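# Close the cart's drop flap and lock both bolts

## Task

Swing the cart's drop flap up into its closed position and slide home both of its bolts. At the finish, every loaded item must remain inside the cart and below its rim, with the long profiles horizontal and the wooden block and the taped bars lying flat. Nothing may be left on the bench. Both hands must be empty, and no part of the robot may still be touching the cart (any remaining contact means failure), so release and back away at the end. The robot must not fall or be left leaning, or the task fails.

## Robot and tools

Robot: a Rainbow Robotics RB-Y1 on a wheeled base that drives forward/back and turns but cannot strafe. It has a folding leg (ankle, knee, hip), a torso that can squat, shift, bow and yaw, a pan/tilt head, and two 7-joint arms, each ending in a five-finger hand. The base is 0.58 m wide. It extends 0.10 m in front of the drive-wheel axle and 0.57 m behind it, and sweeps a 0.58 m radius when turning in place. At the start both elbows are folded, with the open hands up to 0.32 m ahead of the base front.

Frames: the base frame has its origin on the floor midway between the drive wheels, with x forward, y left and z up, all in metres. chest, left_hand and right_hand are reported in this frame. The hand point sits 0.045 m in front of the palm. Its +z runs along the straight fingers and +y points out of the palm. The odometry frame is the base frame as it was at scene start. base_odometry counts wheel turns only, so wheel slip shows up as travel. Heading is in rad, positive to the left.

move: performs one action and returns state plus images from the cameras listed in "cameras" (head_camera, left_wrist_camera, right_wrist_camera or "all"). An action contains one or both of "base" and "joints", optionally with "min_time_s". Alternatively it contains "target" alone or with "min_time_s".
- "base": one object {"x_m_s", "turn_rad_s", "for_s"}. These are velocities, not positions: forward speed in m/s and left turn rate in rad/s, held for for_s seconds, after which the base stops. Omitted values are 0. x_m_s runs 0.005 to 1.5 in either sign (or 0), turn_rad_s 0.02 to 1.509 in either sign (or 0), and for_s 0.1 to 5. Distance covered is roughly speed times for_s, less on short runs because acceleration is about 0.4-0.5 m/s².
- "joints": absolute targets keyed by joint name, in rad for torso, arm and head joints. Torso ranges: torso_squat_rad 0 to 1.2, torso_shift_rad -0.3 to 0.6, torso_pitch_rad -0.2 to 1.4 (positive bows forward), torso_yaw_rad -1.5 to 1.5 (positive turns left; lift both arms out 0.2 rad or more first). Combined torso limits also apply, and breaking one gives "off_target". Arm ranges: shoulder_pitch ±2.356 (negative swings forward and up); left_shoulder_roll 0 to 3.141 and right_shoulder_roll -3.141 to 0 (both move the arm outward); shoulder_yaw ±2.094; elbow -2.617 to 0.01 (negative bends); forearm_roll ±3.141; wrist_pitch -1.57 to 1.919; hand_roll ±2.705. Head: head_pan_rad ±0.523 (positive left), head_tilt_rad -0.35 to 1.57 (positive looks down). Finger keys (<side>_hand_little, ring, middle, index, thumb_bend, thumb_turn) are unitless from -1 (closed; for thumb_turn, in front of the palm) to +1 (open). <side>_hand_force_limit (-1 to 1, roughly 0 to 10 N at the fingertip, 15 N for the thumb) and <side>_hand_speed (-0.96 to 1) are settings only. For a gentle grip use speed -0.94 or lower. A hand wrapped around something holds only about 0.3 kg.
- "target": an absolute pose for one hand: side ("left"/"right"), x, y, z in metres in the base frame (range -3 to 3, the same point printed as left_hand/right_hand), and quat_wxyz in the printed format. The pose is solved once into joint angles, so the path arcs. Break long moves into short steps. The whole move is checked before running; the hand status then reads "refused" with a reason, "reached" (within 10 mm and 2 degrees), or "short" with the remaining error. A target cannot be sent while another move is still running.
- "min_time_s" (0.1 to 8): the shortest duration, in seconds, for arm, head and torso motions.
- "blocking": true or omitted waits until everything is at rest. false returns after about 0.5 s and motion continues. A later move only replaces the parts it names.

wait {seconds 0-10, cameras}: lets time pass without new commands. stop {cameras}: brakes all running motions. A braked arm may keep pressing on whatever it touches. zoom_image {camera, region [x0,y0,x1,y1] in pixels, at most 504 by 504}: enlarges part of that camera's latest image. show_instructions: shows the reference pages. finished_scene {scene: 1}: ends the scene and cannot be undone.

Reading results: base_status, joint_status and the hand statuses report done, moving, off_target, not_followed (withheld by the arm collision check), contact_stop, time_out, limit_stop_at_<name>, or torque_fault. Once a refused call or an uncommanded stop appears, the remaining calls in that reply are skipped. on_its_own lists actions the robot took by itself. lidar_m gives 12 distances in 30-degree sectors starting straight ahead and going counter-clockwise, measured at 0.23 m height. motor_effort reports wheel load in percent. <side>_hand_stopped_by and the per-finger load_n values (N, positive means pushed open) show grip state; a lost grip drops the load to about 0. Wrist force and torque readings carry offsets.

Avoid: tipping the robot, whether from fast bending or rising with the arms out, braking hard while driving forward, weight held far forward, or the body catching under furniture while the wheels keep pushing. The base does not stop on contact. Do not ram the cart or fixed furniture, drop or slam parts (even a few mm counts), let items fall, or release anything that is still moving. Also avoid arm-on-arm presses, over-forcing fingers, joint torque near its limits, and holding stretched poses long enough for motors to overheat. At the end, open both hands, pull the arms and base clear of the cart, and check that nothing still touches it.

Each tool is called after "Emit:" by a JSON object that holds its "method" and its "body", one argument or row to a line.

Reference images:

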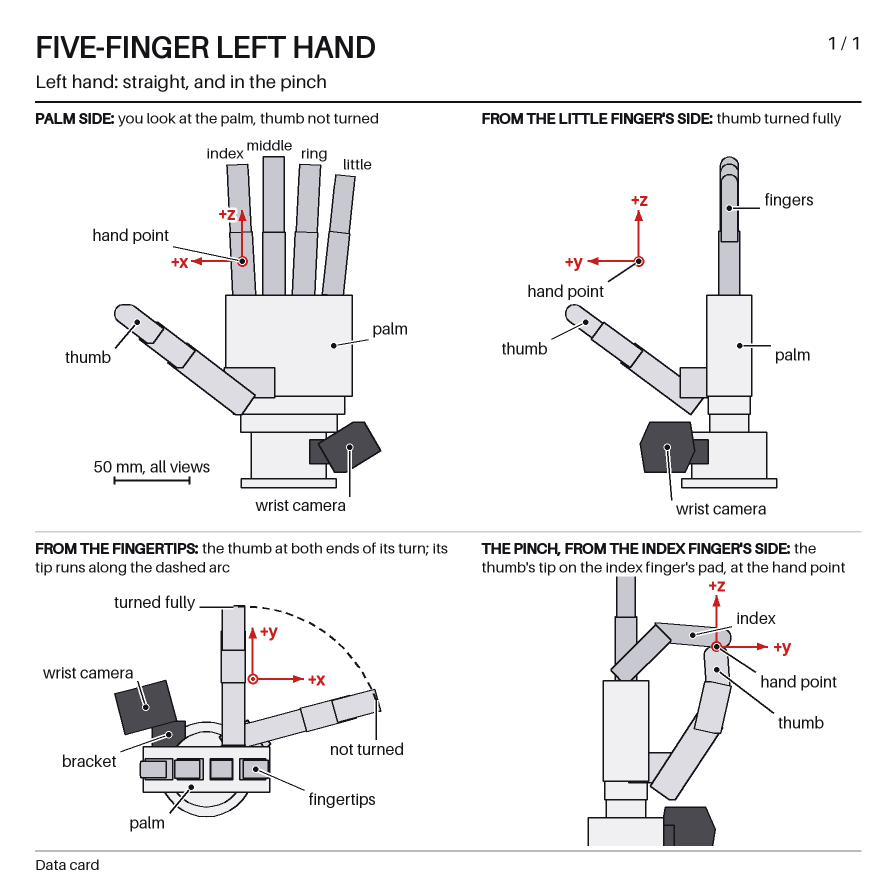

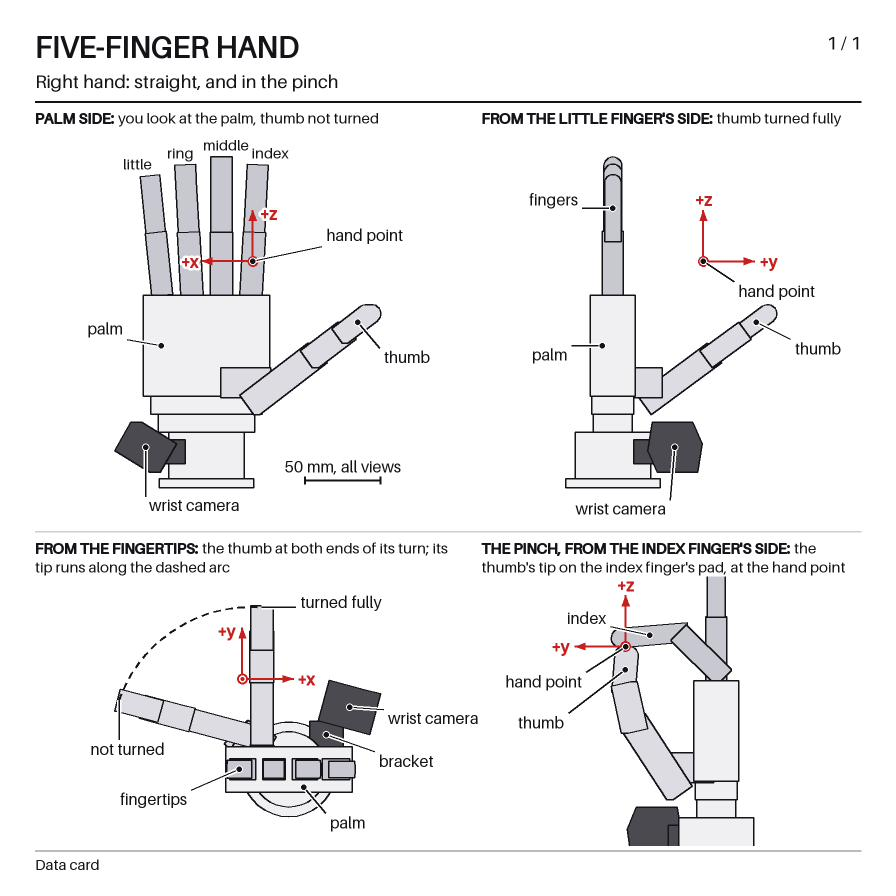

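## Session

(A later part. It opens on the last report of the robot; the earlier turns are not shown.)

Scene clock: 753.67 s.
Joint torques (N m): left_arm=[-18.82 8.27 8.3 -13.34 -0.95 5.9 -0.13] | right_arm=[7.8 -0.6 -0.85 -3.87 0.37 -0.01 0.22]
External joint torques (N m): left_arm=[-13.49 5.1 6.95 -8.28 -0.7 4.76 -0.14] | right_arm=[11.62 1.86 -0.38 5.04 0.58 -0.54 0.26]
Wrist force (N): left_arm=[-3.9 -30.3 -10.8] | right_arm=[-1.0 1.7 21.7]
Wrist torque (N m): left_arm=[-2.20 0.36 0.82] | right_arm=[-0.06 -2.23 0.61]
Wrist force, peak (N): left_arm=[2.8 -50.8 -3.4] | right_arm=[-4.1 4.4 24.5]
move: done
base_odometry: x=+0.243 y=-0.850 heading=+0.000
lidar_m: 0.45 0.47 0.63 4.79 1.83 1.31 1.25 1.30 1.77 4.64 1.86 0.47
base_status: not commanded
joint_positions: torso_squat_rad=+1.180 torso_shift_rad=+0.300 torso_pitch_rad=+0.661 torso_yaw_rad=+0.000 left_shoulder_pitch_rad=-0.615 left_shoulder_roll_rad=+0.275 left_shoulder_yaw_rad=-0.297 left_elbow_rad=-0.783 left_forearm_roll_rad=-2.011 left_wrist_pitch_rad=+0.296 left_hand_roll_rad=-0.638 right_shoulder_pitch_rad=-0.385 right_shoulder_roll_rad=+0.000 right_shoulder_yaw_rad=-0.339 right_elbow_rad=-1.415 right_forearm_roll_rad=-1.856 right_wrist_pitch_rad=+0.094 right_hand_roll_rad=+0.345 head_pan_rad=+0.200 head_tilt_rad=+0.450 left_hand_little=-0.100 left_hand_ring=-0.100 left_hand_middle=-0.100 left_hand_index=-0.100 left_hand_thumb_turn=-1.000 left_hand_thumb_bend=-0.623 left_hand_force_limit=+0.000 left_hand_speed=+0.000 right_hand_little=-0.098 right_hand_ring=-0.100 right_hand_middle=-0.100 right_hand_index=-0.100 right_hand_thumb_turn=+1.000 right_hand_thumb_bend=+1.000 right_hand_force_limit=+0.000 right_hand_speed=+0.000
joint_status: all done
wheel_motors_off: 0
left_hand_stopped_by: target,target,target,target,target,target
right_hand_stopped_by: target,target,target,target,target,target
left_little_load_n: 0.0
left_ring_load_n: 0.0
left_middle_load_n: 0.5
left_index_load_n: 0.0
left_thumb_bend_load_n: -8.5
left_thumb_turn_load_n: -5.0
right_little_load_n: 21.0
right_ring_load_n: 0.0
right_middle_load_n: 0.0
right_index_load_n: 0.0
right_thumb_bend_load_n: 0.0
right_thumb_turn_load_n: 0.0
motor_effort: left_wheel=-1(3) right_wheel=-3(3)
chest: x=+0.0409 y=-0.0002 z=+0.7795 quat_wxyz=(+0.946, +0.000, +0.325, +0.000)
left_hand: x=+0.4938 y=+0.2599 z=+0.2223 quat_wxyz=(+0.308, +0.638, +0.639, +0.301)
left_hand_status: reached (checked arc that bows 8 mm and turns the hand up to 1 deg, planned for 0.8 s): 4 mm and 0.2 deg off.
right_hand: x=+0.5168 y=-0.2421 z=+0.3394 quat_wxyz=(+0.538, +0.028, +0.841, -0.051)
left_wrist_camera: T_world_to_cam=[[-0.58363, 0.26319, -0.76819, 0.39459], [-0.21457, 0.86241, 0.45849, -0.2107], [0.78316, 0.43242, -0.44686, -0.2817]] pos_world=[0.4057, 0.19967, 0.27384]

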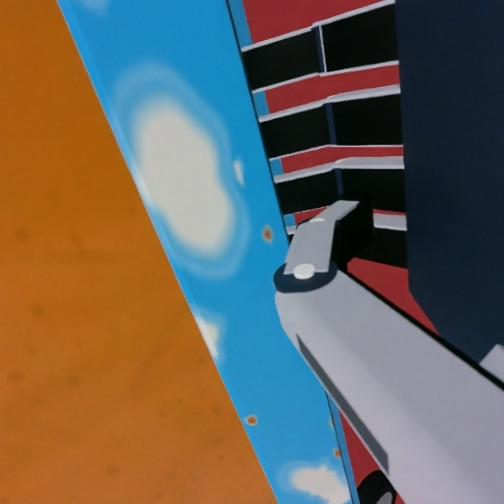

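Emit:
{"method": "move", "body": {
  "target": {"side":"left","x":0.494,"y":0.26,"z":0.203,"quat_wxyz":[0.307,0.637,0.639,0.302]},
  "min_time_s": 0.6
}}

Emit:
{"method": "move", "body": {
  "target": {"side":"left","x":0.405,"y":0.26,"z":0.195,"quat_wxyz":[0.307,0.637,0.639,0.302]},
  "min_time_s": 1
}}

Emit:
{"method": "move", "body": {
  "joints": {"left_hand_thumb_bend":0.6}
}}

Emit:
{"method": "move", "body": {
  "joints": {"left_hand_thumb_turn":1}
}}

Emit:
{"method": "move", "body": {
  "joints": {"left_hand_thumb_bend":-0.4},
  "cameras": ["head_camera","left_wrist_camera"]
}}

Scene clock: 762.90 s.
Joint torques (N m): left_arm=[-6.27 2.77 0.94 -3.38 -0.27 1.16 -0.15] | right_arm=[1.41 -1.57 -0.05 -6.37 -0.01 0.5 0.11]
External joint torques (N m): left_arm=[0.29 -0.58 -0.13 -0.03 -0.06 -0.2 -0.15] | right_arm=[5.2 0.9 0.43 2.53 0.19 -0.02 0.14]
Wrist force (N): left_arm=[1.8 -9.9 -4.1] | right_arm=[1.4 0.2 3.9]
Wrist torque (N m): left_arm=[-1.79 0.32 0.74] | right_arm=[0.23 -0.96 0.51]
Wrist force, peak (N): left_arm=[13.2 -45.4 -12.4] | right_arm=[-4.9 2.1 31.0]
move: done
base_odometry: x=+0.243 y=-0.850 heading=+0.000
lidar_m: 0.45 0.47 0.63 4.78 1.83 1.32 1.25 1.30 1.76 4.63 1.86 0.47
base_status: not commanded
joint_positions: torso_squat_rad=+1.180 torso_shift_rad=+0.300 torso_pitch_rad=+0.660 torso_yaw_rad=+0.000 left_shoulder_pitch_rad=-0.772 left_shoulder_roll_rad=+0.270 left_shoulder_yaw_rad=-0.481 left_elbow_rad=-0.468 left_forearm_roll_rad=-2.104 left_wrist_pitch_rad=+0.433 left_hand_roll_rad=-0.333 right_shoulder_pitch_rad=-0.384 right_shoulder_roll_rad=+0.000 right_shoulder_yaw_rad=-0.340 right_elbow_rad=-1.414 right_forearm_roll_rad=-1.856 right_wrist_pitch_rad=+0.093 right_hand_roll_rad=+0.345 head_pan_rad=+0.200 head_tilt_rad=+0.450 left_hand_little=-0.100 left_hand_ring=-0.100 left_hand_middle=-0.100 left_hand_index=-0.100 left_hand_thumb_turn=-1.000 left_hand_thumb_bend=-0.620 left_hand_force_limit=+0.000 left_hand_speed=+0.000 right_hand_little=-0.073 right_hand_ring=-0.100 right_hand_middle=-0.100 right_hand_index=-0.100 right_hand_thumb_turn=+1.000 right_hand_thumb_bend=+1.000 right_hand_force_limit=+0.000 right_hand_speed=+0.000
joint_status: all done
wheel_motors_off: 0
left_hand_stopped_by: target,target,target,target,target,target
right_hand_stopped_by: target,target,target,target,target,target
left_little_load_n: 0.0
left_ring_load_n: 0.0
left_middle_load_n: 0.0
left_index_load_n: 0.0
left_thumb_bend_load_n: 0.0
left_thumb_turn_load_n: 0.0
right_little_load_n: 5.5
right_ring_load_n: 0.0
right_middle_load_n: 0.0
right_index_load_n: 0.0
right_thumb_bend_load_n: 0.0
right_thumb_turn_load_n: 0.0
motor_effort: left_wheel=+0(1) right_wheel=-3(5)
chest: x=+0.0406 y=-0.0003 z=+0.7797 quat_wxyz=(+0.946, +0.000, +0.324, +0.000)
left_hand: x=+0.4944 y=+0.2601 z=+0.2043 quat_wxyz=(+0.304, +0.638, +0.640, +0.300)
left_hand_status: reached (checked arc that bows 13 mm and turns the hand up to 2 deg, planned for 0.6 s): 1 mm and 0.4 deg off.
right_hand: x=+0.5159 y=-0.2428 z=+0.3389 quat_wxyz=(+0.537, +0.028, +0.841, -0.051)
pictures: none

Scene clock: 764.23 s.
Joint torques (N m): left_arm=[-1.7 1.82 0.26 -3.89 -0.36 1.43 -0.11] | right_arm=[1.06 -1.02 -0.34 -6.32 0.18 0.3 0.13]
External joint torques (N m): left_arm=[0.46 -0.61 -0.54 -0.91 -0.09 0.05 -0.12] | right_arm=[4.86 1.45 0.13 2.58 0.38 -0.23 0.17]
Wrist force (N): left_arm=[1.9 -10.1 -4.4] | right_arm=[1.2 -0.1 3.6]
Wrist torque (N m): left_arm=[-1.83 0.30 0.66] | right_arm=[0.17 -0.92 0.48]
Wrist force, peak (N): left_arm=[2.4 -10.4 -4.7] | right_arm=[1.5 -0.3 4.2]
move: done
base_odometry: x=+0.243 y=-0.850 heading=+0.000
lidar_m: 0.45 0.47 0.64 4.80 1.84 1.32 1.25 1.30 1.77 4.63 1.85 0.48
base_status: not commanded
joint_positions: torso_squat_rad=+1.180 torso_shift_rad=+0.300 torso_pitch_rad=+0.660 torso_yaw_rad=+0.000 left_shoulder_pitch_rad=-0.542 left_shoulder_roll_rad=+0.263 left_shoulder_yaw_rad=-0.518 left_elbow_rad=-0.610 left_forearm_roll_rad=-2.145 left_wrist_pitch_rad=+0.569 left_hand_roll_rad=-0.340 right_shoulder_pitch_rad=-0.384 right_shoulder_roll_rad=+0.000 right_shoulder_yaw_rad=-0.340 right_elbow_rad=-1.414 right_forearm_roll_rad=-1.856 right_wrist_pitch_rad=+0.093 right_hand_roll_rad=+0.345 head_pan_rad=+0.200 head_tilt_rad=+0.450 left_hand_little=-0.100 left_hand_ring=-0.100 left_hand_middle=-0.100 left_hand_index=-0.100 left_hand_thumb_turn=-1.000 left_hand_thumb_bend=-0.620 left_hand_force_limit=+0.000 left_hand_speed=+0.000 right_hand_little=-0.073 right_hand_ring=-0.100 right_hand_middle=-0.100 right_hand_index=-0.100 right_hand_thumb_turn=+1.000 right_hand_thumb_bend=+1.000 right_hand_force_limit=+0.000 right_hand_speed=+0.000
joint_status: all done
wheel_motors_off: 0
left_hand_stopped_by: target,target,target,target,target,target
right_hand_stopped_by: target,target,target,target,target,target
left_little_load_n: 0.0
left_ring_load_n: 0.0
left_middle_load_n: 0.0
left_index_load_n: 0.0
left_thumb_bend_load_n: 0.0
left_thumb_turn_load_n: 0.0
right_little_load_n: 5.0
right_ring_load_n: 0.0
right_middle_load_n: 0.0
right_index_load_n: 0.0
right_thumb_bend_load_n: 0.0
right_thumb_turn_load_n: 0.0
motor_effort: left_wheel=+1(1) right_wheel=-3(4)
chest: x=+0.0406 y=-0.0003 z=+0.7797 quat_wxyz=(+0.946, +0.000, +0.324, +0.000)
left_hand: x=+0.4053 y=+0.2603 z=+0.1952 quat_wxyz=(+0.310, +0.636, +0.638, +0.305)
left_hand_status: reached (checked arc that bows 8 mm and turns the hand up to 1 deg, planned for 1.0 s): 0 mm and 0.4 deg off.
right_hand: x=+0.5159 y=-0.2428 z=+0.3389 quat_wxyz=(+0.537, +0.028, +0.841, -0.051)
pictures: none

Scene clock: 765.57 s.
Joint torques (N m): left_arm=[-1.82 1.89 0.28 -3.85 -0.41 1.52 -0.1] | right_arm=[1.59 -0.99 -0.04 -6.82 -0.11 0.34 0.01]
External joint torques (N m): left_arm=[0.34 -0.54 -0.52 -0.86 -0.13 0.14 -0.1] | right_arm=[5.38 1.48 0.44 2.08 0.1 -0.19 0.04]
Wrist force (N): left_arm=[2.1 -9.8 -4.1] | right_arm=[1.2 -0.3 3.6]
Wrist torque (N m): left_arm=[-1.78 0.27 0.65] | right_arm=[0.16 -0.96 0.47]
Wrist force, peak (N): left_arm=[2.2 -10.1 -4.5] | right_arm=[2.1 -0.2 4.0]
move: done
base_odometry: x=+0.243 y=-0.850 heading=+0.000
lidar_m: 0.45 0.47 0.64 4.79 1.83 1.33 1.25 1.30 1.76 4.64 1.86 0.47
base_status: not commanded
joint_positions: torso_squat_rad=+1.180 torso_shift_rad=+0.300 torso_pitch_rad=+0.660 torso_yaw_rad=+0.000 left_shoulder_pitch_rad=-0.542 left_shoulder_roll_rad=+0.263 left_shoulder_yaw_rad=-0.518 left_elbow_rad=-0.610 left_forearm_roll_rad=-2.145 left_wrist_pitch_rad=+0.569 left_hand_roll_rad=-0.340 right_shoulder_pitch_rad=-0.384 right_shoulder_roll_rad=+0.000 right_shoulder_yaw_rad=-0.340 right_elbow_rad=-1.414 right_forearm_roll_rad=-1.856 right_wrist_pitch_rad=+0.093 right_hand_roll_rad=+0.345 head_pan_rad=+0.200 head_tilt_rad=+0.450 left_hand_little=-0.100 left_hand_ring=-0.100 left_hand_middle=-0.100 left_hand_index=-0.100 left_hand_thumb_turn=-1.000 left_hand_thumb_bend=+0.600 left_hand_force_limit=+0.000 left_hand_speed=+0.000 right_hand_little=-0.073 right_hand_ring=-0.100 right_hand_middle=-0.100 right_hand_index=-0.100 right_hand_thumb_turn=+1.000 right_hand_thumb_bend=+1.000 right_hand_force_limit=+0.000 right_hand_speed=+0.000
joint_status: all done
wheel_motors_off: 0
left_hand_stopped_by: target,target,target,target,target,target
right_hand_stopped_by: target,target,target,target,target,target
left_little_load_n: 0.0
left_ring_load_n: 0.0
left_middle_load_n: 0.0
left_index_load_n: 0.0
left_thumb_bend_load_n: 0.0
left_thumb_turn_load_n: 0.0
right_little_load_n: 5.0
right_ring_load_n: 0.0
right_middle_load_n: 0.0
right_index_load_n: 0.0
right_thumb_bend_load_n: 0.0
right_thumb_turn_load_n: 0.0
motor_effort: left_wheel=+1(1) right_wheel=-4(4)
chest: x=+0.0406 y=-0.0003 z=+0.7797 quat_wxyz=(+0.946, +0.000, +0.324, +0.000)
left_hand: x=+0.4053 y=+0.2603 z=+0.1952 quat_wxyz=(+0.310, +0.636, +0.638, +0.305)
right_hand: x=+0.5159 y=-0.2428 z=+0.3389 quat_wxyz=(+0.537, +0.028, +0.841, -0.051)
pictures: none

Scene clock: 767.10 s.
Joint torques (N m): left_arm=[-1.72 1.94 0.5 -3.88 -0.29 1.4 -0.05] | right_arm=[1.06 -1.45 -0.43 -6.66 0.11 0.24 0.14]
External joint torques (N m): left_arm=[0.44 -0.5 -0.3 -0.9 -0.01 0.03 -0.05] | right_arm=[4.86 1.02 0.04 2.24 0.31 -0.29 0.18]
Wrist force (N): left_arm=[1.9 -9.7 -4.4] | right_arm=[1.2 0.0 3.8]
Wrist torque (N m): left_arm=[-1.76 0.30 0.65] | right_arm=[0.17 -0.94 0.49]
Wrist force, peak (N): left_arm=[1.8 -10.0 -4.6] | right_arm=[1.8 -0.3 4.2]
move: done
base_odometry: x=+0.243 y=-0.850 heading=+0.000
lidar_m: 0.45 0.47 0.63 4.78 1.82 1.32 1.25 1.30 1.77 4.64 1.85 0.47
base_status: not commanded
joint_positions: torso_squat_rad=+1.180 torso_shift_rad=+0.300 torso_pitch_rad=+0.660 torso_yaw_rad=+0.000 left_shoulder_pitch_rad=-0.542 left_shoulder_roll_rad=+0.263 left_shoulder_yaw_rad=-0.518 left_elbow_rad=-0.610 left_forearm_roll_rad=-2.145 left_wrist_pitch_rad=+0.569 left_hand_roll_rad=-0.340 right_shoulder_pitch_rad=-0.384 right_shoulder_roll_rad=+0.000 right_shoulder_yaw_rad=-0.340 right_elbow_rad=-1.414 right_forearm_roll_rad=-1.856 right_wrist_pitch_rad=+0.093 right_hand_roll_rad=+0.345 head_pan_rad=+0.200 head_tilt_rad=+0.450 left_hand_little=-0.100 left_hand_ring=-0.100 left_hand_middle=-0.100 left_hand_index=-0.100 left_hand_thumb_turn=+1.000 left_hand_thumb_bend=+0.600 left_hand_force_limit=+0.000 left_hand_speed=+0.000 right_hand_little=-0.073 right_hand_ring=-0.100 right_hand_middle=-0.100 right_hand_index=-0.100 right_hand_thumb_turn=+1.000 right_hand_thumb_bend=+1.000 right_hand_force_limit=+0.000 right_hand_speed=+0.000
joint_status: all done
wheel_motors_off: 0
left_hand_stopped_by: target,target,target,target,target,target
right_hand_stopped_by: target,target,target,target,target,target
left_little_load_n: 0.0
left_ring_load_n: 0.0
left_middle_load_n: 0.0
left_index_load_n: 0.0
left_thumb_bend_load_n: 0.0
left_thumb_turn_load_n: 0.0
right_little_load_n: 5.0
right_ring_load_n: 0.0
right_middle_load_n: 0.0
right_index_load_n: 0.0
right_thumb_bend_load_n: 0.0
right_thumb_turn_load_n: 0.0
motor_effort: left_wheel=+1(1) right_wheel=-3(5)
chest: x=+0.0406 y=-0.0003 z=+0.7797 quat_wxyz=(+0.946, +0.000, +0.324, +0.000)
left_hand: x=+0.4053 y=+0.2603 z=+0.1952 quat_wxyz=(+0.310, +0.636, +0.638, +0.305)
right_hand: x=+0.5159 y=-0.2428 z=+0.3389 quat_wxyz=(+0.537, +0.028, +0.841, -0.051)
pictures: none

Scene clock: 768.30 s.
Joint torques (N m): left_arm=[-1.65 1.76 0.18 -3.85 -0.3 1.52 -0.15] | right_arm=[1.05 -1.14 0.03 -6.44 0.07 0.36 0.26]
External joint torques (N m): left_arm=[0.5 -0.68 -0.63 -0.87 -0.02 0.15 -0.15] | right_arm=[4.85 1.33 0.5 2.47 0.27 -0.17 0.3]
Wrist force (N): left_arm=[2.1 -9.9 -4.4] | right_arm=[1.0 0.0 3.8]
Wrist torque (N m): left_arm=[-1.79 0.25 0.67] | right_arm=[0.16 -0.91 0.49]
Wrist force, peak (N): left_arm=[1.9 -10.0 -4.6] | right_arm=[1.2 -0.1 4.4]
move: done
base_odometry: x=+0.243 y=-0.850 heading=+0.000
lidar_m: 0.45 0.46 0.64 4.79 1.83 1.31 1.25 1.30 1.77 4.63 1.85 0.48
base_status: not commanded
joint_positions: torso_squat_rad=+1.180 torso_shift_rad=+0.300 torso_pitch_rad=+0.660 torso_yaw_rad=+0.000 left_shoulder_pitch_rad=-0.542 left_shoulder_roll_rad=+0.263 left_shoulder_yaw_rad=-0.518 left_elbow_rad=-0.610 left_forearm_roll_rad=-2.145 left_wrist_pitch_rad=+0.569 left_hand_roll_rad=-0.340 right_shoulder_pitch_rad=-0.384 right_shoulder_roll_rad=+0.000 right_shoulder_yaw_rad=-0.340 right_elbow_rad=-1.414 right_forearm_roll_rad=-1.856 right_wrist_pitch_rad=+0.093 right_hand_roll_rad=+0.345 head_pan_rad=+0.200 head_tilt_rad=+0.450 left_hand_little=-0.100 left_hand_ring=-0.100 left_hand_middle=-0.100 left_hand_index=-0.100 left_hand_thumb_turn=+1.000 left_hand_thumb_bend=-0.400 left_hand_force_limit=+0.000 left_hand_speed=+0.000 right_hand_little=-0.073 right_hand_ring=-0.100 right_hand_middle=-0.100 right_hand_index=-0.100 right_hand_thumb_turn=+1.000 right_hand_thumb_bend=+1.000 right_hand_force_limit=+0.000 right_hand_speed=+0.000
joint_status: all done
wheel_motors_off: 0
left_hand_stopped_by: target,target,target,target,target,target
right_hand_stopped_by: target,target,target,target,target,target
left_little_load_n: 0.0
left_ring_load_n: 0.0
left_middle_load_n: 0.0
left_index_load_n: 0.5
left_thumb_bend_load_n: 0.0
left_thumb_turn_load_n: 0.0
right_little_load_n: 5.5
right_ring_load_n: 0.0
right_middle_load_n: 0.0
right_index_load_n: 0.0
right_thumb_bend_load_n: 0.0
right_thumb_turn_load_n: 0.0
motor_effort: left_wheel=+1(1) right_wheel=-3(4)
chest: x=+0.0406 y=-0.0003 z=+0.7797 quat_wxyz=(+0.946, +0.000, +0.324, +0.000)
left_hand: x=+0.4053 y=+0.2603 z=+0.1952 quat_wxyz=(+0.310, +0.636, +0.638, +0.305)
right_hand: x=+0.5159 y=-0.2428 z=+0.3389 quat_wxyz=(+0.537, +0.028, +0.841, -0.051)
head_camera: T_world_to_cam=[[0.13799, -0.98005, -0.14301, 0.10306], [-0.89165, -0.06006, -0.44872, 0.64183], [0.43118, 0.18944, -0.88216, 0.68322]] pos_world=[0.26348, 0.01012, 0.90544]
left_wrist_camera: T_world_to_cam=[[-0.57708, 0.26377, -0.77292, 0.32014], [-0.22026, 0.86108, 0.4583, -0.2149], [0.78643, 0.43471, -0.43881, -0.22812]] pos_world=[0.31682, 0.19977, 0.24583]

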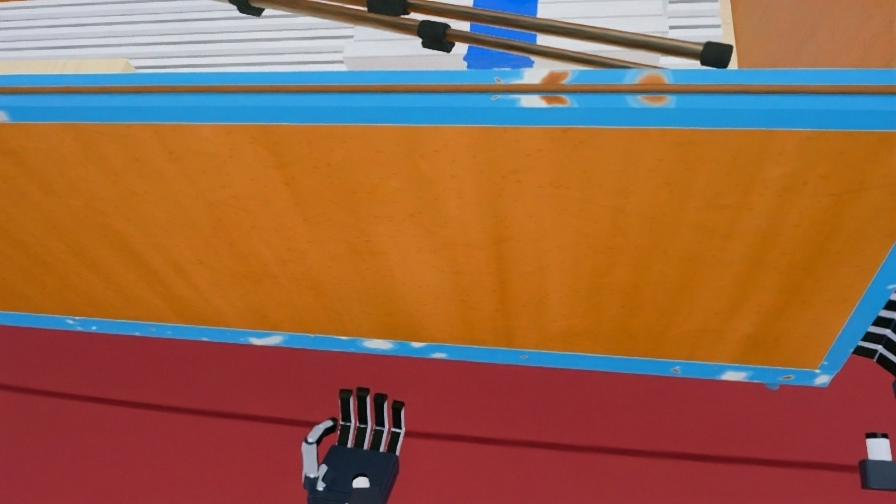

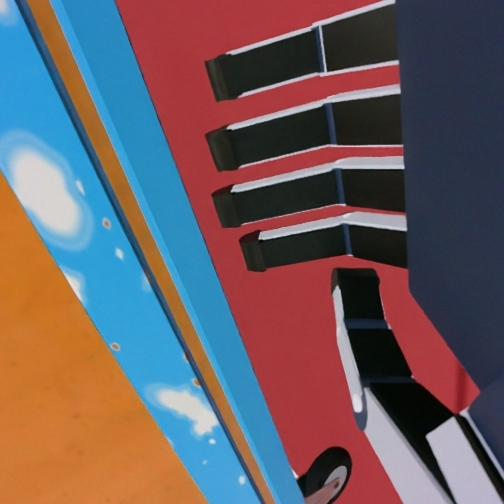

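Emit:
{"method": "move", "body": {
  "target": {"side":"left","x":0.45,"y":0.26,"z":0.195,"quat_wxyz":[0.307,0.637,0.639,0.302]},
  "min_time_s": 0.8
}}

Emit:
{"method": "move", "body": {
  "target": {"side":"left","x":0.478,"y":0.26,"z":0.196,"quat_wxyz":[0.307,0.637,0.639,0.302]},
  "min_time_s": 0.8
}}

Emit:
{"method": "move", "body": {
  "target": {"side":"left","x":0.497,"y":0.26,"z":0.200,"quat_wxyz":[0.307,0.637,0.639,0.302]},
  "min_time_s": 0.8
}}

Emit:
{"method": "move", "body": {
  "target": {"side":"left","x":0.499,"y":0.26,"z":0.212,"quat_wxyz":[0.307,0.637,0.639,0.302]},
  "min_time_s": 0.8,
  "cameras": ["left_wrist_camera"]
}}

Scene clock: 774.50 s.
Joint torques (N m): left_arm=[-4.1 1.89 2.1 -2.97 0.04 1.32 0.24] | right_arm=[1.19 -1.41 -0.41 -6.5 0.34 0.43 -0.03]
External joint torques (N m): left_arm=[0.4 -0.94 1.17 0.03 0.27 -0.05 0.24] | right_arm=[4.99 1.05 0.06 2.4 0.55 -0.1 0.01]
Wrist force (N): left_arm=[2.0 -10.1 -4.5] | right_arm=[1.3 -0.1 3.4]
Wrist torque (N m): left_arm=[-1.82 0.28 0.76] | right_arm=[0.19 -0.92 0.48]
Wrist force, peak (N): left_arm=[2.0 -10.3 -4.6] | right_arm=[1.9 0.4 4.3]
move: done
base_odometry: x=+0.243 y=-0.850 heading=+0.000
lidar_m: 0.45 0.47 0.64 4.79 1.83 1.32 1.26 1.30 1.76 4.64 1.85 0.48
base_status: not commanded
joint_positions: torso_squat_rad=+1.180 torso_shift_rad=+0.300 torso_pitch_rad=+0.660 torso_yaw_rad=+0.000 left_shoulder_pitch_rad=-0.674 left_shoulder_roll_rad=+0.260 left_shoulder_yaw_rad=-0.512 left_elbow_rad=-0.505 left_forearm_roll_rad=-2.129 left_wrist_pitch_rad=+0.511 left_hand_roll_rad=-0.312 right_shoulder_pitch_rad=-0.384 right_shoulder_roll_rad=+0.000 right_shoulder_yaw_rad=-0.340 right_elbow_rad=-1.414 right_forearm_roll_rad=-1.856 right_wrist_pitch_rad=+0.093 right_hand_roll_rad=+0.345 head_pan_rad=+0.200 head_tilt_rad=+0.450 left_hand_little=-0.100 left_hand_ring=-0.100 left_hand_middle=-0.100 left_hand_index=-0.100 left_hand_thumb_turn=+1.000 left_hand_thumb_bend=-0.400 left_hand_force_limit=+0.000 left_hand_speed=+0.000 right_hand_little=-0.073 right_hand_ring=-0.100 right_hand_middle=-0.100 right_hand_index=-0.100 right_hand_thumb_turn=+1.000 right_hand_thumb_bend=+1.000 right_hand_force_limit=+0.000 right_hand_speed=+0.000
joint_status: all done
wheel_motors_off: 0
left_hand_stopped_by: target,target,target,target,target,target
right_hand_stopped_by: target,target,target,target,target,target
left_little_load_n: 0.0
left_ring_load_n: 0.0
left_middle_load_n: 0.0
left_index_load_n: 0.0
left_thumb_bend_load_n: 0.0
left_thumb_turn_load_n: 0.0
right_little_load_n: 5.0
right_ring_load_n: 0.0
right_middle_load_n: 0.0
right_index_load_n: 0.0
right_thumb_bend_load_n: 0.0
right_thumb_turn_load_n: -0.5
motor_effort: left_wheel=+1(1) right_wheel=-3(4)
chest: x=+0.0406 y=-0.0003 z=+0.7797 quat_wxyz=(+0.946, +0.000, +0.324, +0.000)
left_hand: x=+0.4501 y=+0.2601 z=+0.1954 quat_wxyz=(+0.306, +0.638, +0.639, +0.301)
left_hand_status: reached (checked arc that bows 4 mm and turns the hand up to 1 deg, planned for 0.8 s): 0 mm and 0.2 deg off.
right_hand: x=+0.5159 y=-0.2428 z=+0.3389 quat_wxyz=(+0.537, +0.028, +0.841, -0.051)
pictures: none

Scene clock: 775.63 s.
Joint torques (N m): left_arm=[-6.21 2.02 -0.32 -2.54 -0.33 1.42 0.27] | right_arm=[0.78 -0.98 -0.05 -6.53 0 0.29 -0.01]
External joint torques (N m): left_arm=[0.05 -1.04 -1.12 -0.02 -0.16 0.01 0.27] | right_arm=[4.58 1.49 0.42 2.37 0.21 -0.24 0.02]
Wrist force (N): left_arm=[1.8 -10.0 -4.2] | right_arm=[1.0 0.1 3.9]
Wrist torque (N m): left_arm=[-1.80 0.32 0.76] | right_arm=[0.19 -0.98 0.51]
Wrist force, peak (N): left_arm=[2.0 -10.4 -4.5] | right_arm=[1.2 -0.1 4.3]
move: done
base_odometry: x=+0.243 y=-0.850 heading=+0.000
lidar_m: 0.45 0.47 0.64 4.79 1.83 1.32 1.26 1.29 1.77 4.64 1.85 0.47
base_status: not commanded
joint_positions: torso_squat_rad=+1.180 torso_shift_rad=+0.300 torso_pitch_rad=+0.660 torso_yaw_rad=+0.000 left_shoulder_pitch_rad=-0.797 left_shoulder_roll_rad=+0.245 left_shoulder_yaw_rad=-0.549 left_elbow_rad=-0.349 left_forearm_roll_rad=-2.150 left_wrist_pitch_rad=+0.509 left_hand_roll_rad=-0.213 right_shoulder_pitch_rad=-0.384 right_shoulder_roll_rad=+0.000 right_shoulder_yaw_rad=-0.340 right_elbow_rad=-1.414 right_forearm_roll_rad=-1.856 right_wrist_pitch_rad=+0.093 right_hand_roll_rad=+0.345 head_pan_rad=+0.200 head_tilt_rad=+0.450 left_hand_little=-0.100 left_hand_ring=-0.100 left_hand_middle=-0.100 left_hand_index=-0.100 left_hand_thumb_turn=+1.000 left_hand_thumb_bend=-0.400 left_hand_force_limit=+0.000 left_hand_speed=+0.000 right_hand_little=-0.073 right_hand_ring=-0.100 right_hand_middle=-0.100 right_hand_index=-0.100 right_hand_thumb_turn=+1.000 right_hand_thumb_bend=+1.000 right_hand_force_limit=+0.000 right_hand_speed=+0.000
joint_status: all done
wheel_motors_off: 0
left_hand_stopped_by: target,target,target,target,target,target
right_hand_stopped_by: target,target,target,target,target,target
left_little_load_n: 0.0
left_ring_load_n: 0.0
left_middle_load_n: 0.0
left_index_load_n: 0.0
left_thumb_bend_load_n: 0.0
left_thumb_turn_load_n: 0.0
right_little_load_n: 5.5
right_ring_load_n: 0.5
right_middle_load_n: 0.0
right_index_load_n: 0.0
right_thumb_bend_load_n: 0.0
right_thumb_turn_load_n: 0.0
motor_effort: left_wheel=+1(1) right_wheel=-3(4)
chest: x=+0.0406 y=-0.0003 z=+0.7797 quat_wxyz=(+0.946, +0.000, +0.324, +0.000)
left_hand: x=+0.4780 y=+0.2603 z=+0.1966 quat_wxyz=(+0.304, +0.638, +0.641, +0.300)
left_hand_status: reached (checked arc that bows 4 mm and turns the hand up to 1 deg, planned for 0.8 s): 1 mm and 0.5 deg off.
right_hand: x=+0.5159 y=-0.2428 z=+0.3389 quat_wxyz=(+0.537, +0.028, +0.841, -0.051)
pictures: none

Scene clock: 776.77 s.
Joint torques (N m): left_arm=[-7.71 1.95 -0.15 -2.38 -0.3 1.37 0.24] | right_arm=[1.27 -1.08 -0.44 -6.56 0.18 0.28 0.03]
External joint torques (N m): left_arm=[-0.41 -1.33 -0.89 0.01 -0.15 -0.05 0.24] | right_arm=[5.06 1.39 0.03 2.35 0.38 -0.25 0.06]
Wrist force (N): left_arm=[1.9 -9.7 -4.3] | right_arm=[0.6 -0.1 3.9]
Wrist torque (N m): left_arm=[-1.73 0.29 0.73] | right_arm=[0.15 -0.93 0.50]
Wrist force, peak (N): left_arm=[2.0 -10.1 -4.2] | right_arm=[1.6 -0.3 4.5]
move: done
base_odometry: x=+0.243 y=-0.850 heading=+0.000
lidar_m: 0.45 0.46 0.63 4.79 1.84 1.32 1.25 1.29 1.76 4.64 1.86 0.48
base_status: not commanded
joint_positions: torso_squat_rad=+1.180 torso_shift_rad=+0.300 torso_pitch_rad=+0.660 torso_yaw_rad=+0.000 left_shoulder_pitch_rad=-0.860 left_shoulder_roll_rad=+0.241 left_shoulder_yaw_rad=-0.561 left_elbow_rad=-0.285 left_forearm_roll_rad=-2.156 left_wrist_pitch_rad=+0.492 left_hand_roll_rad=-0.174 right_shoulder_pitch_rad=-0.384 right_shoulder_roll_rad=+0.000 right_shoulder_yaw_rad=-0.340 right_elbow_rad=-1.414 right_forearm_roll_rad=-1.856 right_wrist_pitch_rad=+0.093 right_hand_roll_rad=+0.345 head_pan_rad=+0.200 head_tilt_rad=+0.450 left_hand_little=-0.100 left_hand_ring=-0.100 left_hand_middle=-0.100 left_hand_index=-0.100 left_hand_thumb_turn=+1.000 left_hand_thumb_bend=-0.400 left_hand_force_limit=+0.000 left_hand_speed=+0.000 right_hand_little=-0.073 right_hand_ring=-0.100 right_hand_middle=-0.100 right_hand_index=-0.100 right_hand_thumb_turn=+1.000 right_hand_thumb_bend=+1.000 right_hand_force_limit=+0.000 right_hand_speed=+0.000
joint_status: all done
wheel_motors_off: 0
left_hand_stopped_by: target,target,target,target,target,target
right_hand_stopped_by: target,target,target,target,target,target
left_little_load_n: 0.0
left_ring_load_n: 0.0
left_middle_load_n: 0.0
left_index_load_n: 0.0
left_thumb_bend_load_n: -0.5
left_thumb_turn_load_n: 0.0
right_little_load_n: 5.5
right_ring_load_n: 0.0
right_middle_load_n: 0.0
right_index_load_n: 0.0
right_thumb_bend_load_n: 0.0
right_thumb_turn_load_n: 0.0
motor_effort: left_wheel=+1(1) right_wheel=-3(4)
chest: x=+0.0406 y=-0.0003 z=+0.7797 quat_wxyz=(+0.946, +0.000, +0.324, +0.000)
left_hand: x=+0.4968 y=+0.2604 z=+0.2006 quat_wxyz=(+0.304, +0.639, +0.641, +0.299)
left_hand_status: reached (checked arc that bows 1 mm and turns the hand up to 0 deg, planned for 0.8 s): 1 mm and 0.6 deg off.
right_hand: x=+0.5159 y=-0.2428 z=+0.3389 quat_wxyz=(+0.537, +0.028, +0.841, -0.051)
pictures: none

Scene clock: 777.90 s.
Joint torques (N m): left_arm=[-5.97 3.54 1.81 -4.38 -0.05 1.34 0.14] | right_arm=[1.46 -1.57 0.49 -6.7 0.17 0.46 0.12]
External joint torques (N m): left_arm=[0.46 0.1 0.6 -0.59 0.19 -0.01 0.14] | right_arm=[5.26 0.9 0.96 2.2 0.37 -0.07 0.16]
Wrist force (N): left_arm=[2.1 -9.9 -4.3] | right_arm=[1.3 -0.1 3.7]
Wrist torque (N m): left_arm=[-1.78 0.30 0.68] | right_arm=[0.20 -0.98 0.50]
Wrist force, peak (N): left_arm=[2.3 -10.5 -4.3] | right_arm=[1.0 0.0 4.5]
move: done
base_odometry: x=+0.243 y=-0.850 heading=+0.000
lidar_m: 0.45 0.47 0.63 4.79 1.82 1.32 1.26 1.30 1.77 4.63 1.86 0.48
base_status: not commanded
joint_positions: torso_squat_rad=+1.180 torso_shift_rad=+0.300 torso_pitch_rad=+0.660 torso_yaw_rad=+0.000 left_shoulder_pitch_rad=-0.741 left_shoulder_roll_rad=+0.282 left_shoulder_yaw_rad=-0.448 left_elbow_rad=-0.546 left_forearm_roll_rad=-2.087 left_wrist_pitch_rad=+0.412 left_hand_roll_rad=-0.391 right_shoulder_pitch_rad=-0.384 right_shoulder_roll_rad=+0.000 right_shoulder_yaw_rad=-0.340 right_elbow_rad=-1.414 right_forearm_roll_rad=-1.856 right_wrist_pitch_rad=+0.093 right_hand_roll_rad=+0.345 head_pan_rad=+0.200 head_tilt_rad=+0.450 left_hand_little=-0.100 left_hand_ring=-0.100 left_hand_middle=-0.100 left_hand_index=-0.100 left_hand_thumb_turn=+1.000 left_hand_thumb_bend=-0.400 left_hand_force_limit=+0.000 left_hand_speed=+0.000 right_hand_little=-0.073 right_hand_ring=-0.100 right_hand_middle=-0.100 right_hand_index=-0.100 right_hand_thumb_turn=+1.000 right_hand_thumb_bend=+1.000 right_hand_force_limit=+0.000 right_hand_speed=+0.000
joint_status: all done
wheel_motors_off: 0
left_hand_stopped_by: target,target,target,target,target,target
right_hand_stopped_by: target,target,target,target,target,target
left_little_load_n: 0.0
left_ring_load_n: 0.0
left_middle_load_n: 0.0
left_index_load_n: 0.0
left_thumb_bend_load_n: 0.0
left_thumb_turn_load_n: 0.0
right_little_load_n: 5.0
right_ring_load_n: 0.0
right_middle_load_n: 0.0
right_index_load_n: 0.0
right_thumb_bend_load_n: 0.0
right_thumb_turn_load_n: 0.0
motor_effort: left_wheel=+1(1) right_wheel=-3(4)
chest: x=+0.0406 y=-0.0003 z=+0.7797 quat_wxyz=(+0.946, +0.000, +0.324, +0.000)
left_hand: x=+0.4992 y=+0.2600 z=+0.2121 quat_wxyz=(+0.310, +0.636, +0.637, +0.304)
left_hand_status: reached (checked arc that bows 11 mm and turns the hand up to 2 deg, planned for 0.8 s): 0 mm and 0.5 deg off.
right_hand: x=+0.5159 y=-0.2428 z=+0.3389 quat_wxyz=(+0.537, +0.028, +0.841, -0.051)
left_wrist_camera: T_world_to_cam=[[-0.57622, 0.26378, -0.77356, 0.3873], [-0.21958, 0.86172, 0.45741, -0.2021], [0.78725, 0.43343, -0.43862, -0.29459]] pos_world=[0.41071, 0.19967, 0.26283]

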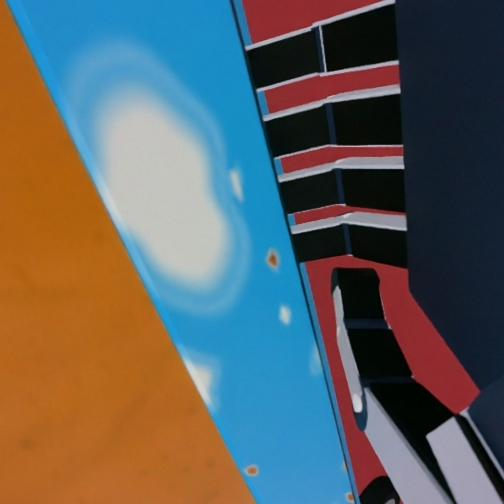

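Emit:
{"method": "move", "body": {
  "target": {"side":"left","x":0.500,"y":0.26,"z":0.222,"quat_wxyz":[0.307,0.637,0.639,0.302]},
  "min_time_s": 0.8,
  "cameras": []
}}

Emit:
{"method": "move", "body": {
  "target": {"side":"left","x":0.500,"y":0.26,"z":0.232,"quat_wxyz":[0.307,0.637,0.639,0.302]},
  "min_time_s": 0.8,
  "cameras": ["left_wrist_camera"]
}}

Scene clock: 782.03 s.
Joint torques (N m): left_arm=[-10.13 6.63 4.04 -7.69 -0.73 2.85 -0.39] | right_arm=[1.71 -1.72 0.1 -5.8 0.29 -0.33 0.12]
External joint torques (N m): left_arm=[-4.31 3.22 2.64 -3.06 -0.46 1.61 -0.39] | right_arm=[5.51 0.74 0.58 3.1 0.5 -0.86 0.15]
Wrist force (N): left_arm=[0.7 -15.9 -5.8] | right_arm=[-0.4 1.8 8.3]
Wrist torque (N m): left_arm=[-1.95 0.33 0.46] | right_arm=[0.14 -1.27 0.61]
Wrist force, peak (N): left_arm=[3.0 -29.5 0.4] | right_arm=[-1.9 1.5 8.9]
move: done
base_odometry: x=+0.243 y=-0.850 heading=+0.000
lidar_m: 0.45 0.46 0.63 4.79 1.84 1.32 1.26 1.29 1.76 4.63 1.86 0.48
base_status: not commanded
joint_positions: torso_squat_rad=+1.180 torso_shift_rad=+0.300 torso_pitch_rad=+0.660 torso_yaw_rad=+0.000 left_shoulder_pitch_rad=-0.663 left_shoulder_roll_rad=+0.289 left_shoulder_yaw_rad=-0.363 left_elbow_rad=-0.704 left_forearm_roll_rad=-2.040 left_wrist_pitch_rad=+0.345 left_hand_roll_rad=-0.538 right_shoulder_pitch_rad=-0.384 right_shoulder_roll_rad=+0.000 right_shoulder_yaw_rad=-0.340 right_elbow_rad=-1.415 right_forearm_roll_rad=-1.856 right_wrist_pitch_rad=+0.094 right_hand_roll_rad=+0.345 head_pan_rad=+0.200 head_tilt_rad=+0.450 left_hand_little=-0.100 left_hand_ring=-0.100 left_hand_middle=-0.100 left_hand_index=-0.100 left_hand_thumb_turn=+1.000 left_hand_thumb_bend=-0.401 left_hand_force_limit=+0.000 left_hand_speed=+0.000 right_hand_little=-0.073 right_hand_ring=-0.100 right_hand_middle=-0.100 right_hand_index=-0.100 right_hand_thumb_turn=+1.000 right_hand_thumb_bend=+1.000 right_hand_force_limit=+0.000 right_hand_speed=+0.000
joint_status: all done
wheel_motors_off: 0
left_hand_stopped_by: target,target,target,target,target,target
right_hand_stopped_by: target,target,target,target,target,target
left_little_load_n: 0.0
left_ring_load_n: 0.0
left_middle_load_n: 0.0
left_index_load_n: 0.0
left_thumb_bend_load_n: -1.0
left_thumb_turn_load_n: 0.5
right_little_load_n: 9.0
right_ring_load_n: 0.0
right_middle_load_n: 0.0
right_index_load_n: -0.5
right_thumb_bend_load_n: 0.0
right_thumb_turn_load_n: 0.0
motor_effort: left_wheel=+1(1) right_wheel=-4(4)
chest: x=+0.0406 y=-0.0003 z=+0.7796 quat_wxyz=(+0.946, +0.000, +0.324, +0.000)
left_hand: x=+0.4993 y=+0.2601 z=+0.2215 quat_wxyz=(+0.312, +0.636, +0.636, +0.305)
left_hand_status: reached (checked arc that bows 6 mm and turns the hand up to 1 deg, planned for 0.8 s): 1 mm and 0.8 deg off.
right_hand: x=+0.5160 y=-0.2427 z=+0.3389 quat_wxyz=(+0.537, +0.028, +0.841, -0.051)

Scene clock: 783.17 s.
Joint torques (N m): left_arm=[-18.57 7.76 6.29 -15.15 -2.2 6.14 -1.38] | right_arm=[4.21 -1.53 -0.66 -4.08 0.04 -0.47 0.12]
External joint torques (N m): left_arm=[-13.37 4.61 4.9 -9.77 -1.96 5.05 -1.38] | right_arm=[8.01 0.94 -0.19 4.83 0.25 -1 0.16]
Wrist force (N): left_arm=[-0.3 -32.9 -0.6] | right_arm=[-1.8 1.9 12.9]
Wrist torque (N m): left_arm=[-2.45 0.31 0.04] | right_arm=[0.08 -1.55 0.59]
Wrist force, peak (N): left_arm=[1.6 -48.3 4.8] | right_arm=[-3.7 3.2 14.3]
move: done
base_odometry: x=+0.243 y=-0.850 heading=+0.000
lidar_m: 0.45 0.47 0.63 4.79 1.83 1.31 1.26 1.31 1.77 4.64 1.85 0.48
base_status: not commanded
joint_positions: torso_squat_rad=+1.180 torso_shift_rad=+0.300 torso_pitch_rad=+0.661 torso_yaw_rad=+0.000 left_shoulder_pitch_rad=-0.590 left_shoulder_roll_rad=+0.271 left_shoulder_yaw_rad=-0.259 left_elbow_rad=-0.841 left_forearm_roll_rad=-1.989 left_wrist_pitch_rad=+0.266 left_hand_roll_rad=-0.699 right_shoulder_pitch_rad=-0.385 right_shoulder_roll_rad=+0.000 right_shoulder_yaw_rad=-0.340 right_elbow_rad=-1.415 right_forearm_roll_rad=-1.856 right_wrist_pitch_rad=+0.094 right_hand_roll_rad=+0.345 head_pan_rad=+0.200 head_tilt_rad=+0.450 left_hand_little=-0.100 left_hand_ring=-0.100 left_hand_middle=-0.100 left_hand_index=-0.100 left_hand_thumb_turn=+1.000 left_hand_thumb_bend=-0.403 left_hand_force_limit=+0.000 left_hand_speed=+0.000 right_hand_little=-0.072 right_hand_ring=-0.100 right_hand_middle=-0.100 right_hand_index=-0.100 right_hand_thumb_turn=+1.000 right_hand_thumb_bend=+1.000 right_hand_force_limit=+0.000 right_hand_speed=+0.000
joint_status: all done
wheel_motors_off: 0
left_hand_stopped_by: target,target,target,target,target,target
right_hand_stopped_by: target,target,target,target,target,target
left_little_load_n: 0.5
left_ring_load_n: 0.0
left_middle_load_n: 0.5
left_index_load_n: 0.0
left_thumb_bend_load_n: -5.5
left_thumb_turn_load_n: 1.0
right_little_load_n: 12.5
right_ring_load_n: 0.0
right_middle_load_n: 0.0
right_index_load_n: 0.0
right_thumb_bend_load_n: 0.0
right_thumb_turn_load_n: 0.0
motor_effort: left_wheel=+1(1) right_wheel=-4(4)
chest: x=+0.0409 y=-0.0002 z=+0.7795 quat_wxyz=(+0.946, +0.000, +0.325, +0.000)
left_hand: x=+0.4969 y=+0.2605 z=+0.2292 quat_wxyz=(+0.310, +0.637, +0.637, +0.302)
left_hand_status: reached (checked arc that bows 5 mm and turns the hand up to 1 deg, planned for 0.8 s): 4 mm and 0.4 deg off.
right_hand: x=+0.5164 y=-0.2424 z=+0.3390 quat_wxyz=(+0.538, +0.028, +0.841, -0.051)
left_wrist_camera: T_world_to_cam=[[-0.57787, 0.26281, -0.77266, 0.39995], [-0.21644, 0.86348, 0.45558, -0.21234], [0.7869, 0.4305, -0.4421, -0.28369]] pos_world=[0.4084, 0.20037, 0.28034]

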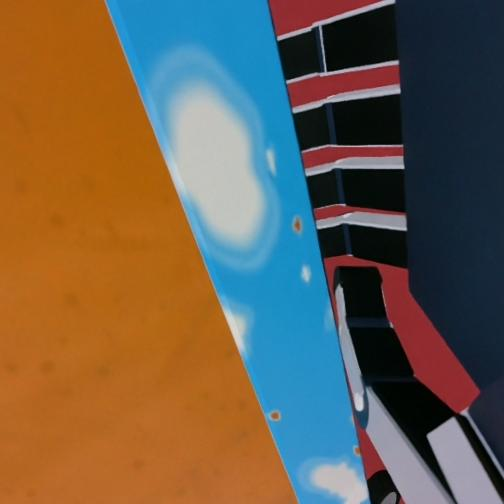

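Emit:
{"method": "move", "body": {
  "target": {"side":"left","x":0.489,"y":0.26,"z":0.226,"quat_wxyz":[0.307,0.637,0.639,0.302]},
  "min_time_s": 0.6
}}

Emit:
{"method": "move", "body": {
  "target": {"side":"left","x":0.479,"y":0.26,"z":0.226,"quat_wxyz":[0.307,0.637,0.639,0.302]},
  "min_time_s": 0.8,
  "cameras": ["left_wrist_camera"]
}}

Scene clock: 810.60 s.
Joint torques (N m): left_arm=[-4.44 1.82 0.7 -6.78 -0.68 1.31 -0.26] | right_arm=[0.5 -1.67 -0.09 -6.61 0.33 0.68 0.17]
External joint torques (N m): left_arm=[0.46 -1.18 -0.63 -1.46 -0.43 0.22 -0.26] | right_arm=[4.29 0.8 0.39 2.3 0.53 0.15 0.2]
Wrist force (N): left_arm=[2.8 -10.8 -1.8] | right_arm=[1.9 -2.1 4.3]
Wrist torque (N m): left_arm=[-1.86 0.46 0.66] | right_arm=[0.18 -1.05 0.38]
Wrist force, peak (N): left_arm=[-0.1 -33.5 0.5] | right_arm=[-1.4 1.7 13.2]
move: done
base_odometry: x=+0.243 y=-0.850 heading=+0.000
lidar_m: 0.44 0.47 0.63 4.78 1.84 1.32 1.25 1.30 1.77 4.63 1.86 0.48
base_status: not commanded
joint_positions: torso_squat_rad=+1.180 torso_shift_rad=+0.300 torso_pitch_rad=+0.660 torso_yaw_rad=+0.000 left_shoulder_pitch_rad=-0.576 left_shoulder_roll_rad=+0.264 left_shoulder_yaw_rad=-0.260 left_elbow_rad=-0.843 left_forearm_roll_rad=-1.991 left_wrist_pitch_rad=+0.275 left_hand_roll_rad=-0.704 right_shoulder_pitch_rad=-0.384 right_shoulder_roll_rad=+0.000 right_shoulder_yaw_rad=-0.340 right_elbow_rad=-1.414 right_forearm_roll_rad=-1.856 right_wrist_pitch_rad=+0.093 right_hand_roll_rad=+0.345 head_pan_rad=+0.200 head_tilt_rad=+0.450 left_hand_little=-0.100 left_hand_ring=-0.100 left_hand_middle=-0.100 left_hand_index=-0.100 left_hand_thumb_turn=+1.000 left_hand_thumb_bend=-0.400 left_hand_force_limit=+0.000 left_hand_speed=+0.000 right_hand_little=-0.072 right_hand_ring=-0.100 right_hand_middle=-0.100 right_hand_index=-0.100 right_hand_thumb_turn=+1.000 right_hand_thumb_bend=+1.000 right_hand_force_limit=+0.000 right_hand_speed=+0.000
joint_status: all done
wheel_motors_off: 0
left_hand_stopped_by: target,target,target,target,target,target
right_hand_stopped_by: target,target,target,target,target,target
left_little_load_n: 2.5
left_ring_load_n: 0.0
left_middle_load_n: -0.5
left_index_load_n: 0.0
left_thumb_bend_load_n: 0.0
left_thumb_turn_load_n: 0.0
right_little_load_n: 6.0
right_ring_load_n: 0.0
right_middle_load_n: 0.0
right_index_load_n: 0.0
right_thumb_bend_load_n: 0.0
right_thumb_turn_load_n: 0.0
motor_effort: left_wheel=+1(1) right_wheel=-2(4)
chest: x=+0.0407 y=-0.0003 z=+0.7796 quat_wxyz=(+0.946, +0.000, +0.324, +0.000)
left_hand: x=+0.4892 y=+0.2603 z=+0.2263 quat_wxyz=(+0.307, +0.637, +0.639, +0.302)
left_hand_status: reached (checked arc that bows 0 mm and turns the hand up to 0 deg, planned for 0.6 s): 0 mm and 0.0 deg off.
right_hand: x=+0.5158 y=-0.2427 z=+0.3388 quat_wxyz=(+0.537, +0.028, +0.841, -0.051)
pictures: none

Scene clock: 811.73 s.
Joint torques (N m): left_arm=[-1.29 0.66 -0.35 -6.22 -0.59 1.22 -0.17] | right_arm=[-2.35 -1.37 -0.68 -8.13 0.22 0.56 0.1]
External joint torques (N m): left_arm=[3.1 -2.23 -1.65 -0.91 -0.33 0.13 -0.17] | right_arm=[1.43 1.1 -0.21 0.76 0.42 0.03 0.14]
Wrist force (N): left_arm=[2.8 -9.4 3.9] | right_arm=[4.1 -0.6 -2.0]
Wrist torque (N m): left_arm=[-1.83 0.78 0.66] | right_arm=[0.21 -0.56 0.50]
Wrist force, peak (N): left_arm=[3.3 -11.3 -1.1] | right_arm=[1.1 -2.1 4.3]
move: done
base_odometry: x=+0.243 y=-0.850 heading=+0.000
lidar_m: 0.44 0.46 0.61 4.78 1.83 1.33 1.26 1.31 1.77 4.63 1.85 0.47
base_status: not commanded
joint_positions: torso_squat_rad=+1.180 torso_shift_rad=+0.300 torso_pitch_rad=+0.660 torso_yaw_rad=+0.000 left_shoulder_pitch_rad=-0.546 left_shoulder_roll_rad=+0.263 left_shoulder_yaw_rad=-0.264 left_elbow_rad=-0.870 left_forearm_roll_rad=-1.994 left_wrist_pitch_rad=+0.283 left_hand_roll_rad=-0.706 right_shoulder_pitch_rad=-0.383 right_shoulder_roll_rad=+0.000 right_shoulder_yaw_rad=-0.340 right_elbow_rad=-1.414 right_forearm_roll_rad=-1.856 right_wrist_pitch_rad=+0.093 right_hand_roll_rad=+0.345 head_pan_rad=+0.200 head_tilt_rad=+0.450 left_hand_little=-0.100 left_hand_ring=-0.100 left_hand_middle=-0.100 left_hand_index=-0.100 left_hand_thumb_turn=+1.000 left_hand_thumb_bend=-0.400 left_hand_force_limit=+0.000 left_hand_speed=+0.000 right_hand_little=-0.073 right_hand_ring=-0.100 right_hand_middle=-0.100 right_hand_index=-0.100 right_hand_thumb_turn=+1.000 right_hand_thumb_bend=+1.000 right_hand_force_limit=+0.000 right_hand_speed=+0.000
joint_status: all done
wheel_motors_off: 0
left_hand_stopped_by: target,target,target,target,target,target
right_hand_stopped_by: target,target,target,target,target,target
left_little_load_n: 5.5
left_ring_load_n: 3.0
left_middle_load_n: 0.0
left_index_load_n: 0.0
left_thumb_bend_load_n: 0.0
left_thumb_turn_load_n: 0.0
right_little_load_n: 0.0
right_ring_load_n: 0.0
right_middle_load_n: 0.0
right_index_load_n: 0.0
right_thumb_bend_load_n: 0.0
right_thumb_turn_load_n: 0.0
motor_effort: left_wheel=+0(1) right_wheel=-3(5)
chest: x=+0.0406 y=-0.0003 z=+0.7796 quat_wxyz=(+0.946, +0.000, +0.324, +0.000)
left_hand: x=+0.4798 y=+0.2603 z=+0.2260 quat_wxyz=(+0.307, +0.637, +0.639, +0.303)
left_hand_status: reached (checked arc that bows 1 mm and turns the hand up to 0 deg, planned for 0.8 s): 1 mm and 0.1 deg off.
right_hand: x=+0.5154 y=-0.2429 z=+0.3383 quat_wxyz=(+0.537, +0.028, +0.842, -0.051)
left_wrist_camera: T_world_to_cam=[[-0.58254, 0.26282, -0.76914, 0.38894], [-0.21832, 0.86091, 0.45953, -0.21378], [0.78294, 0.43561, -0.44413, -0.27054]] pos_world=[0.39172, 0.19967, 0.27723]

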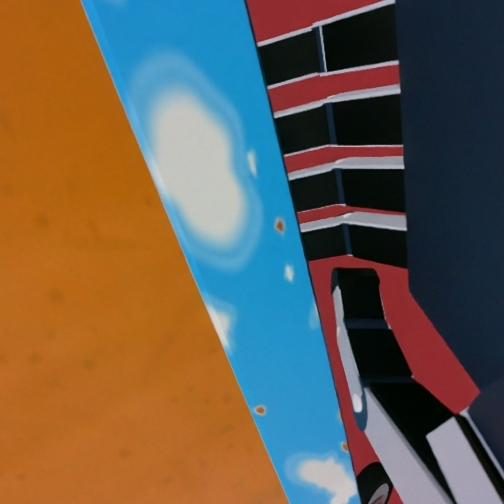

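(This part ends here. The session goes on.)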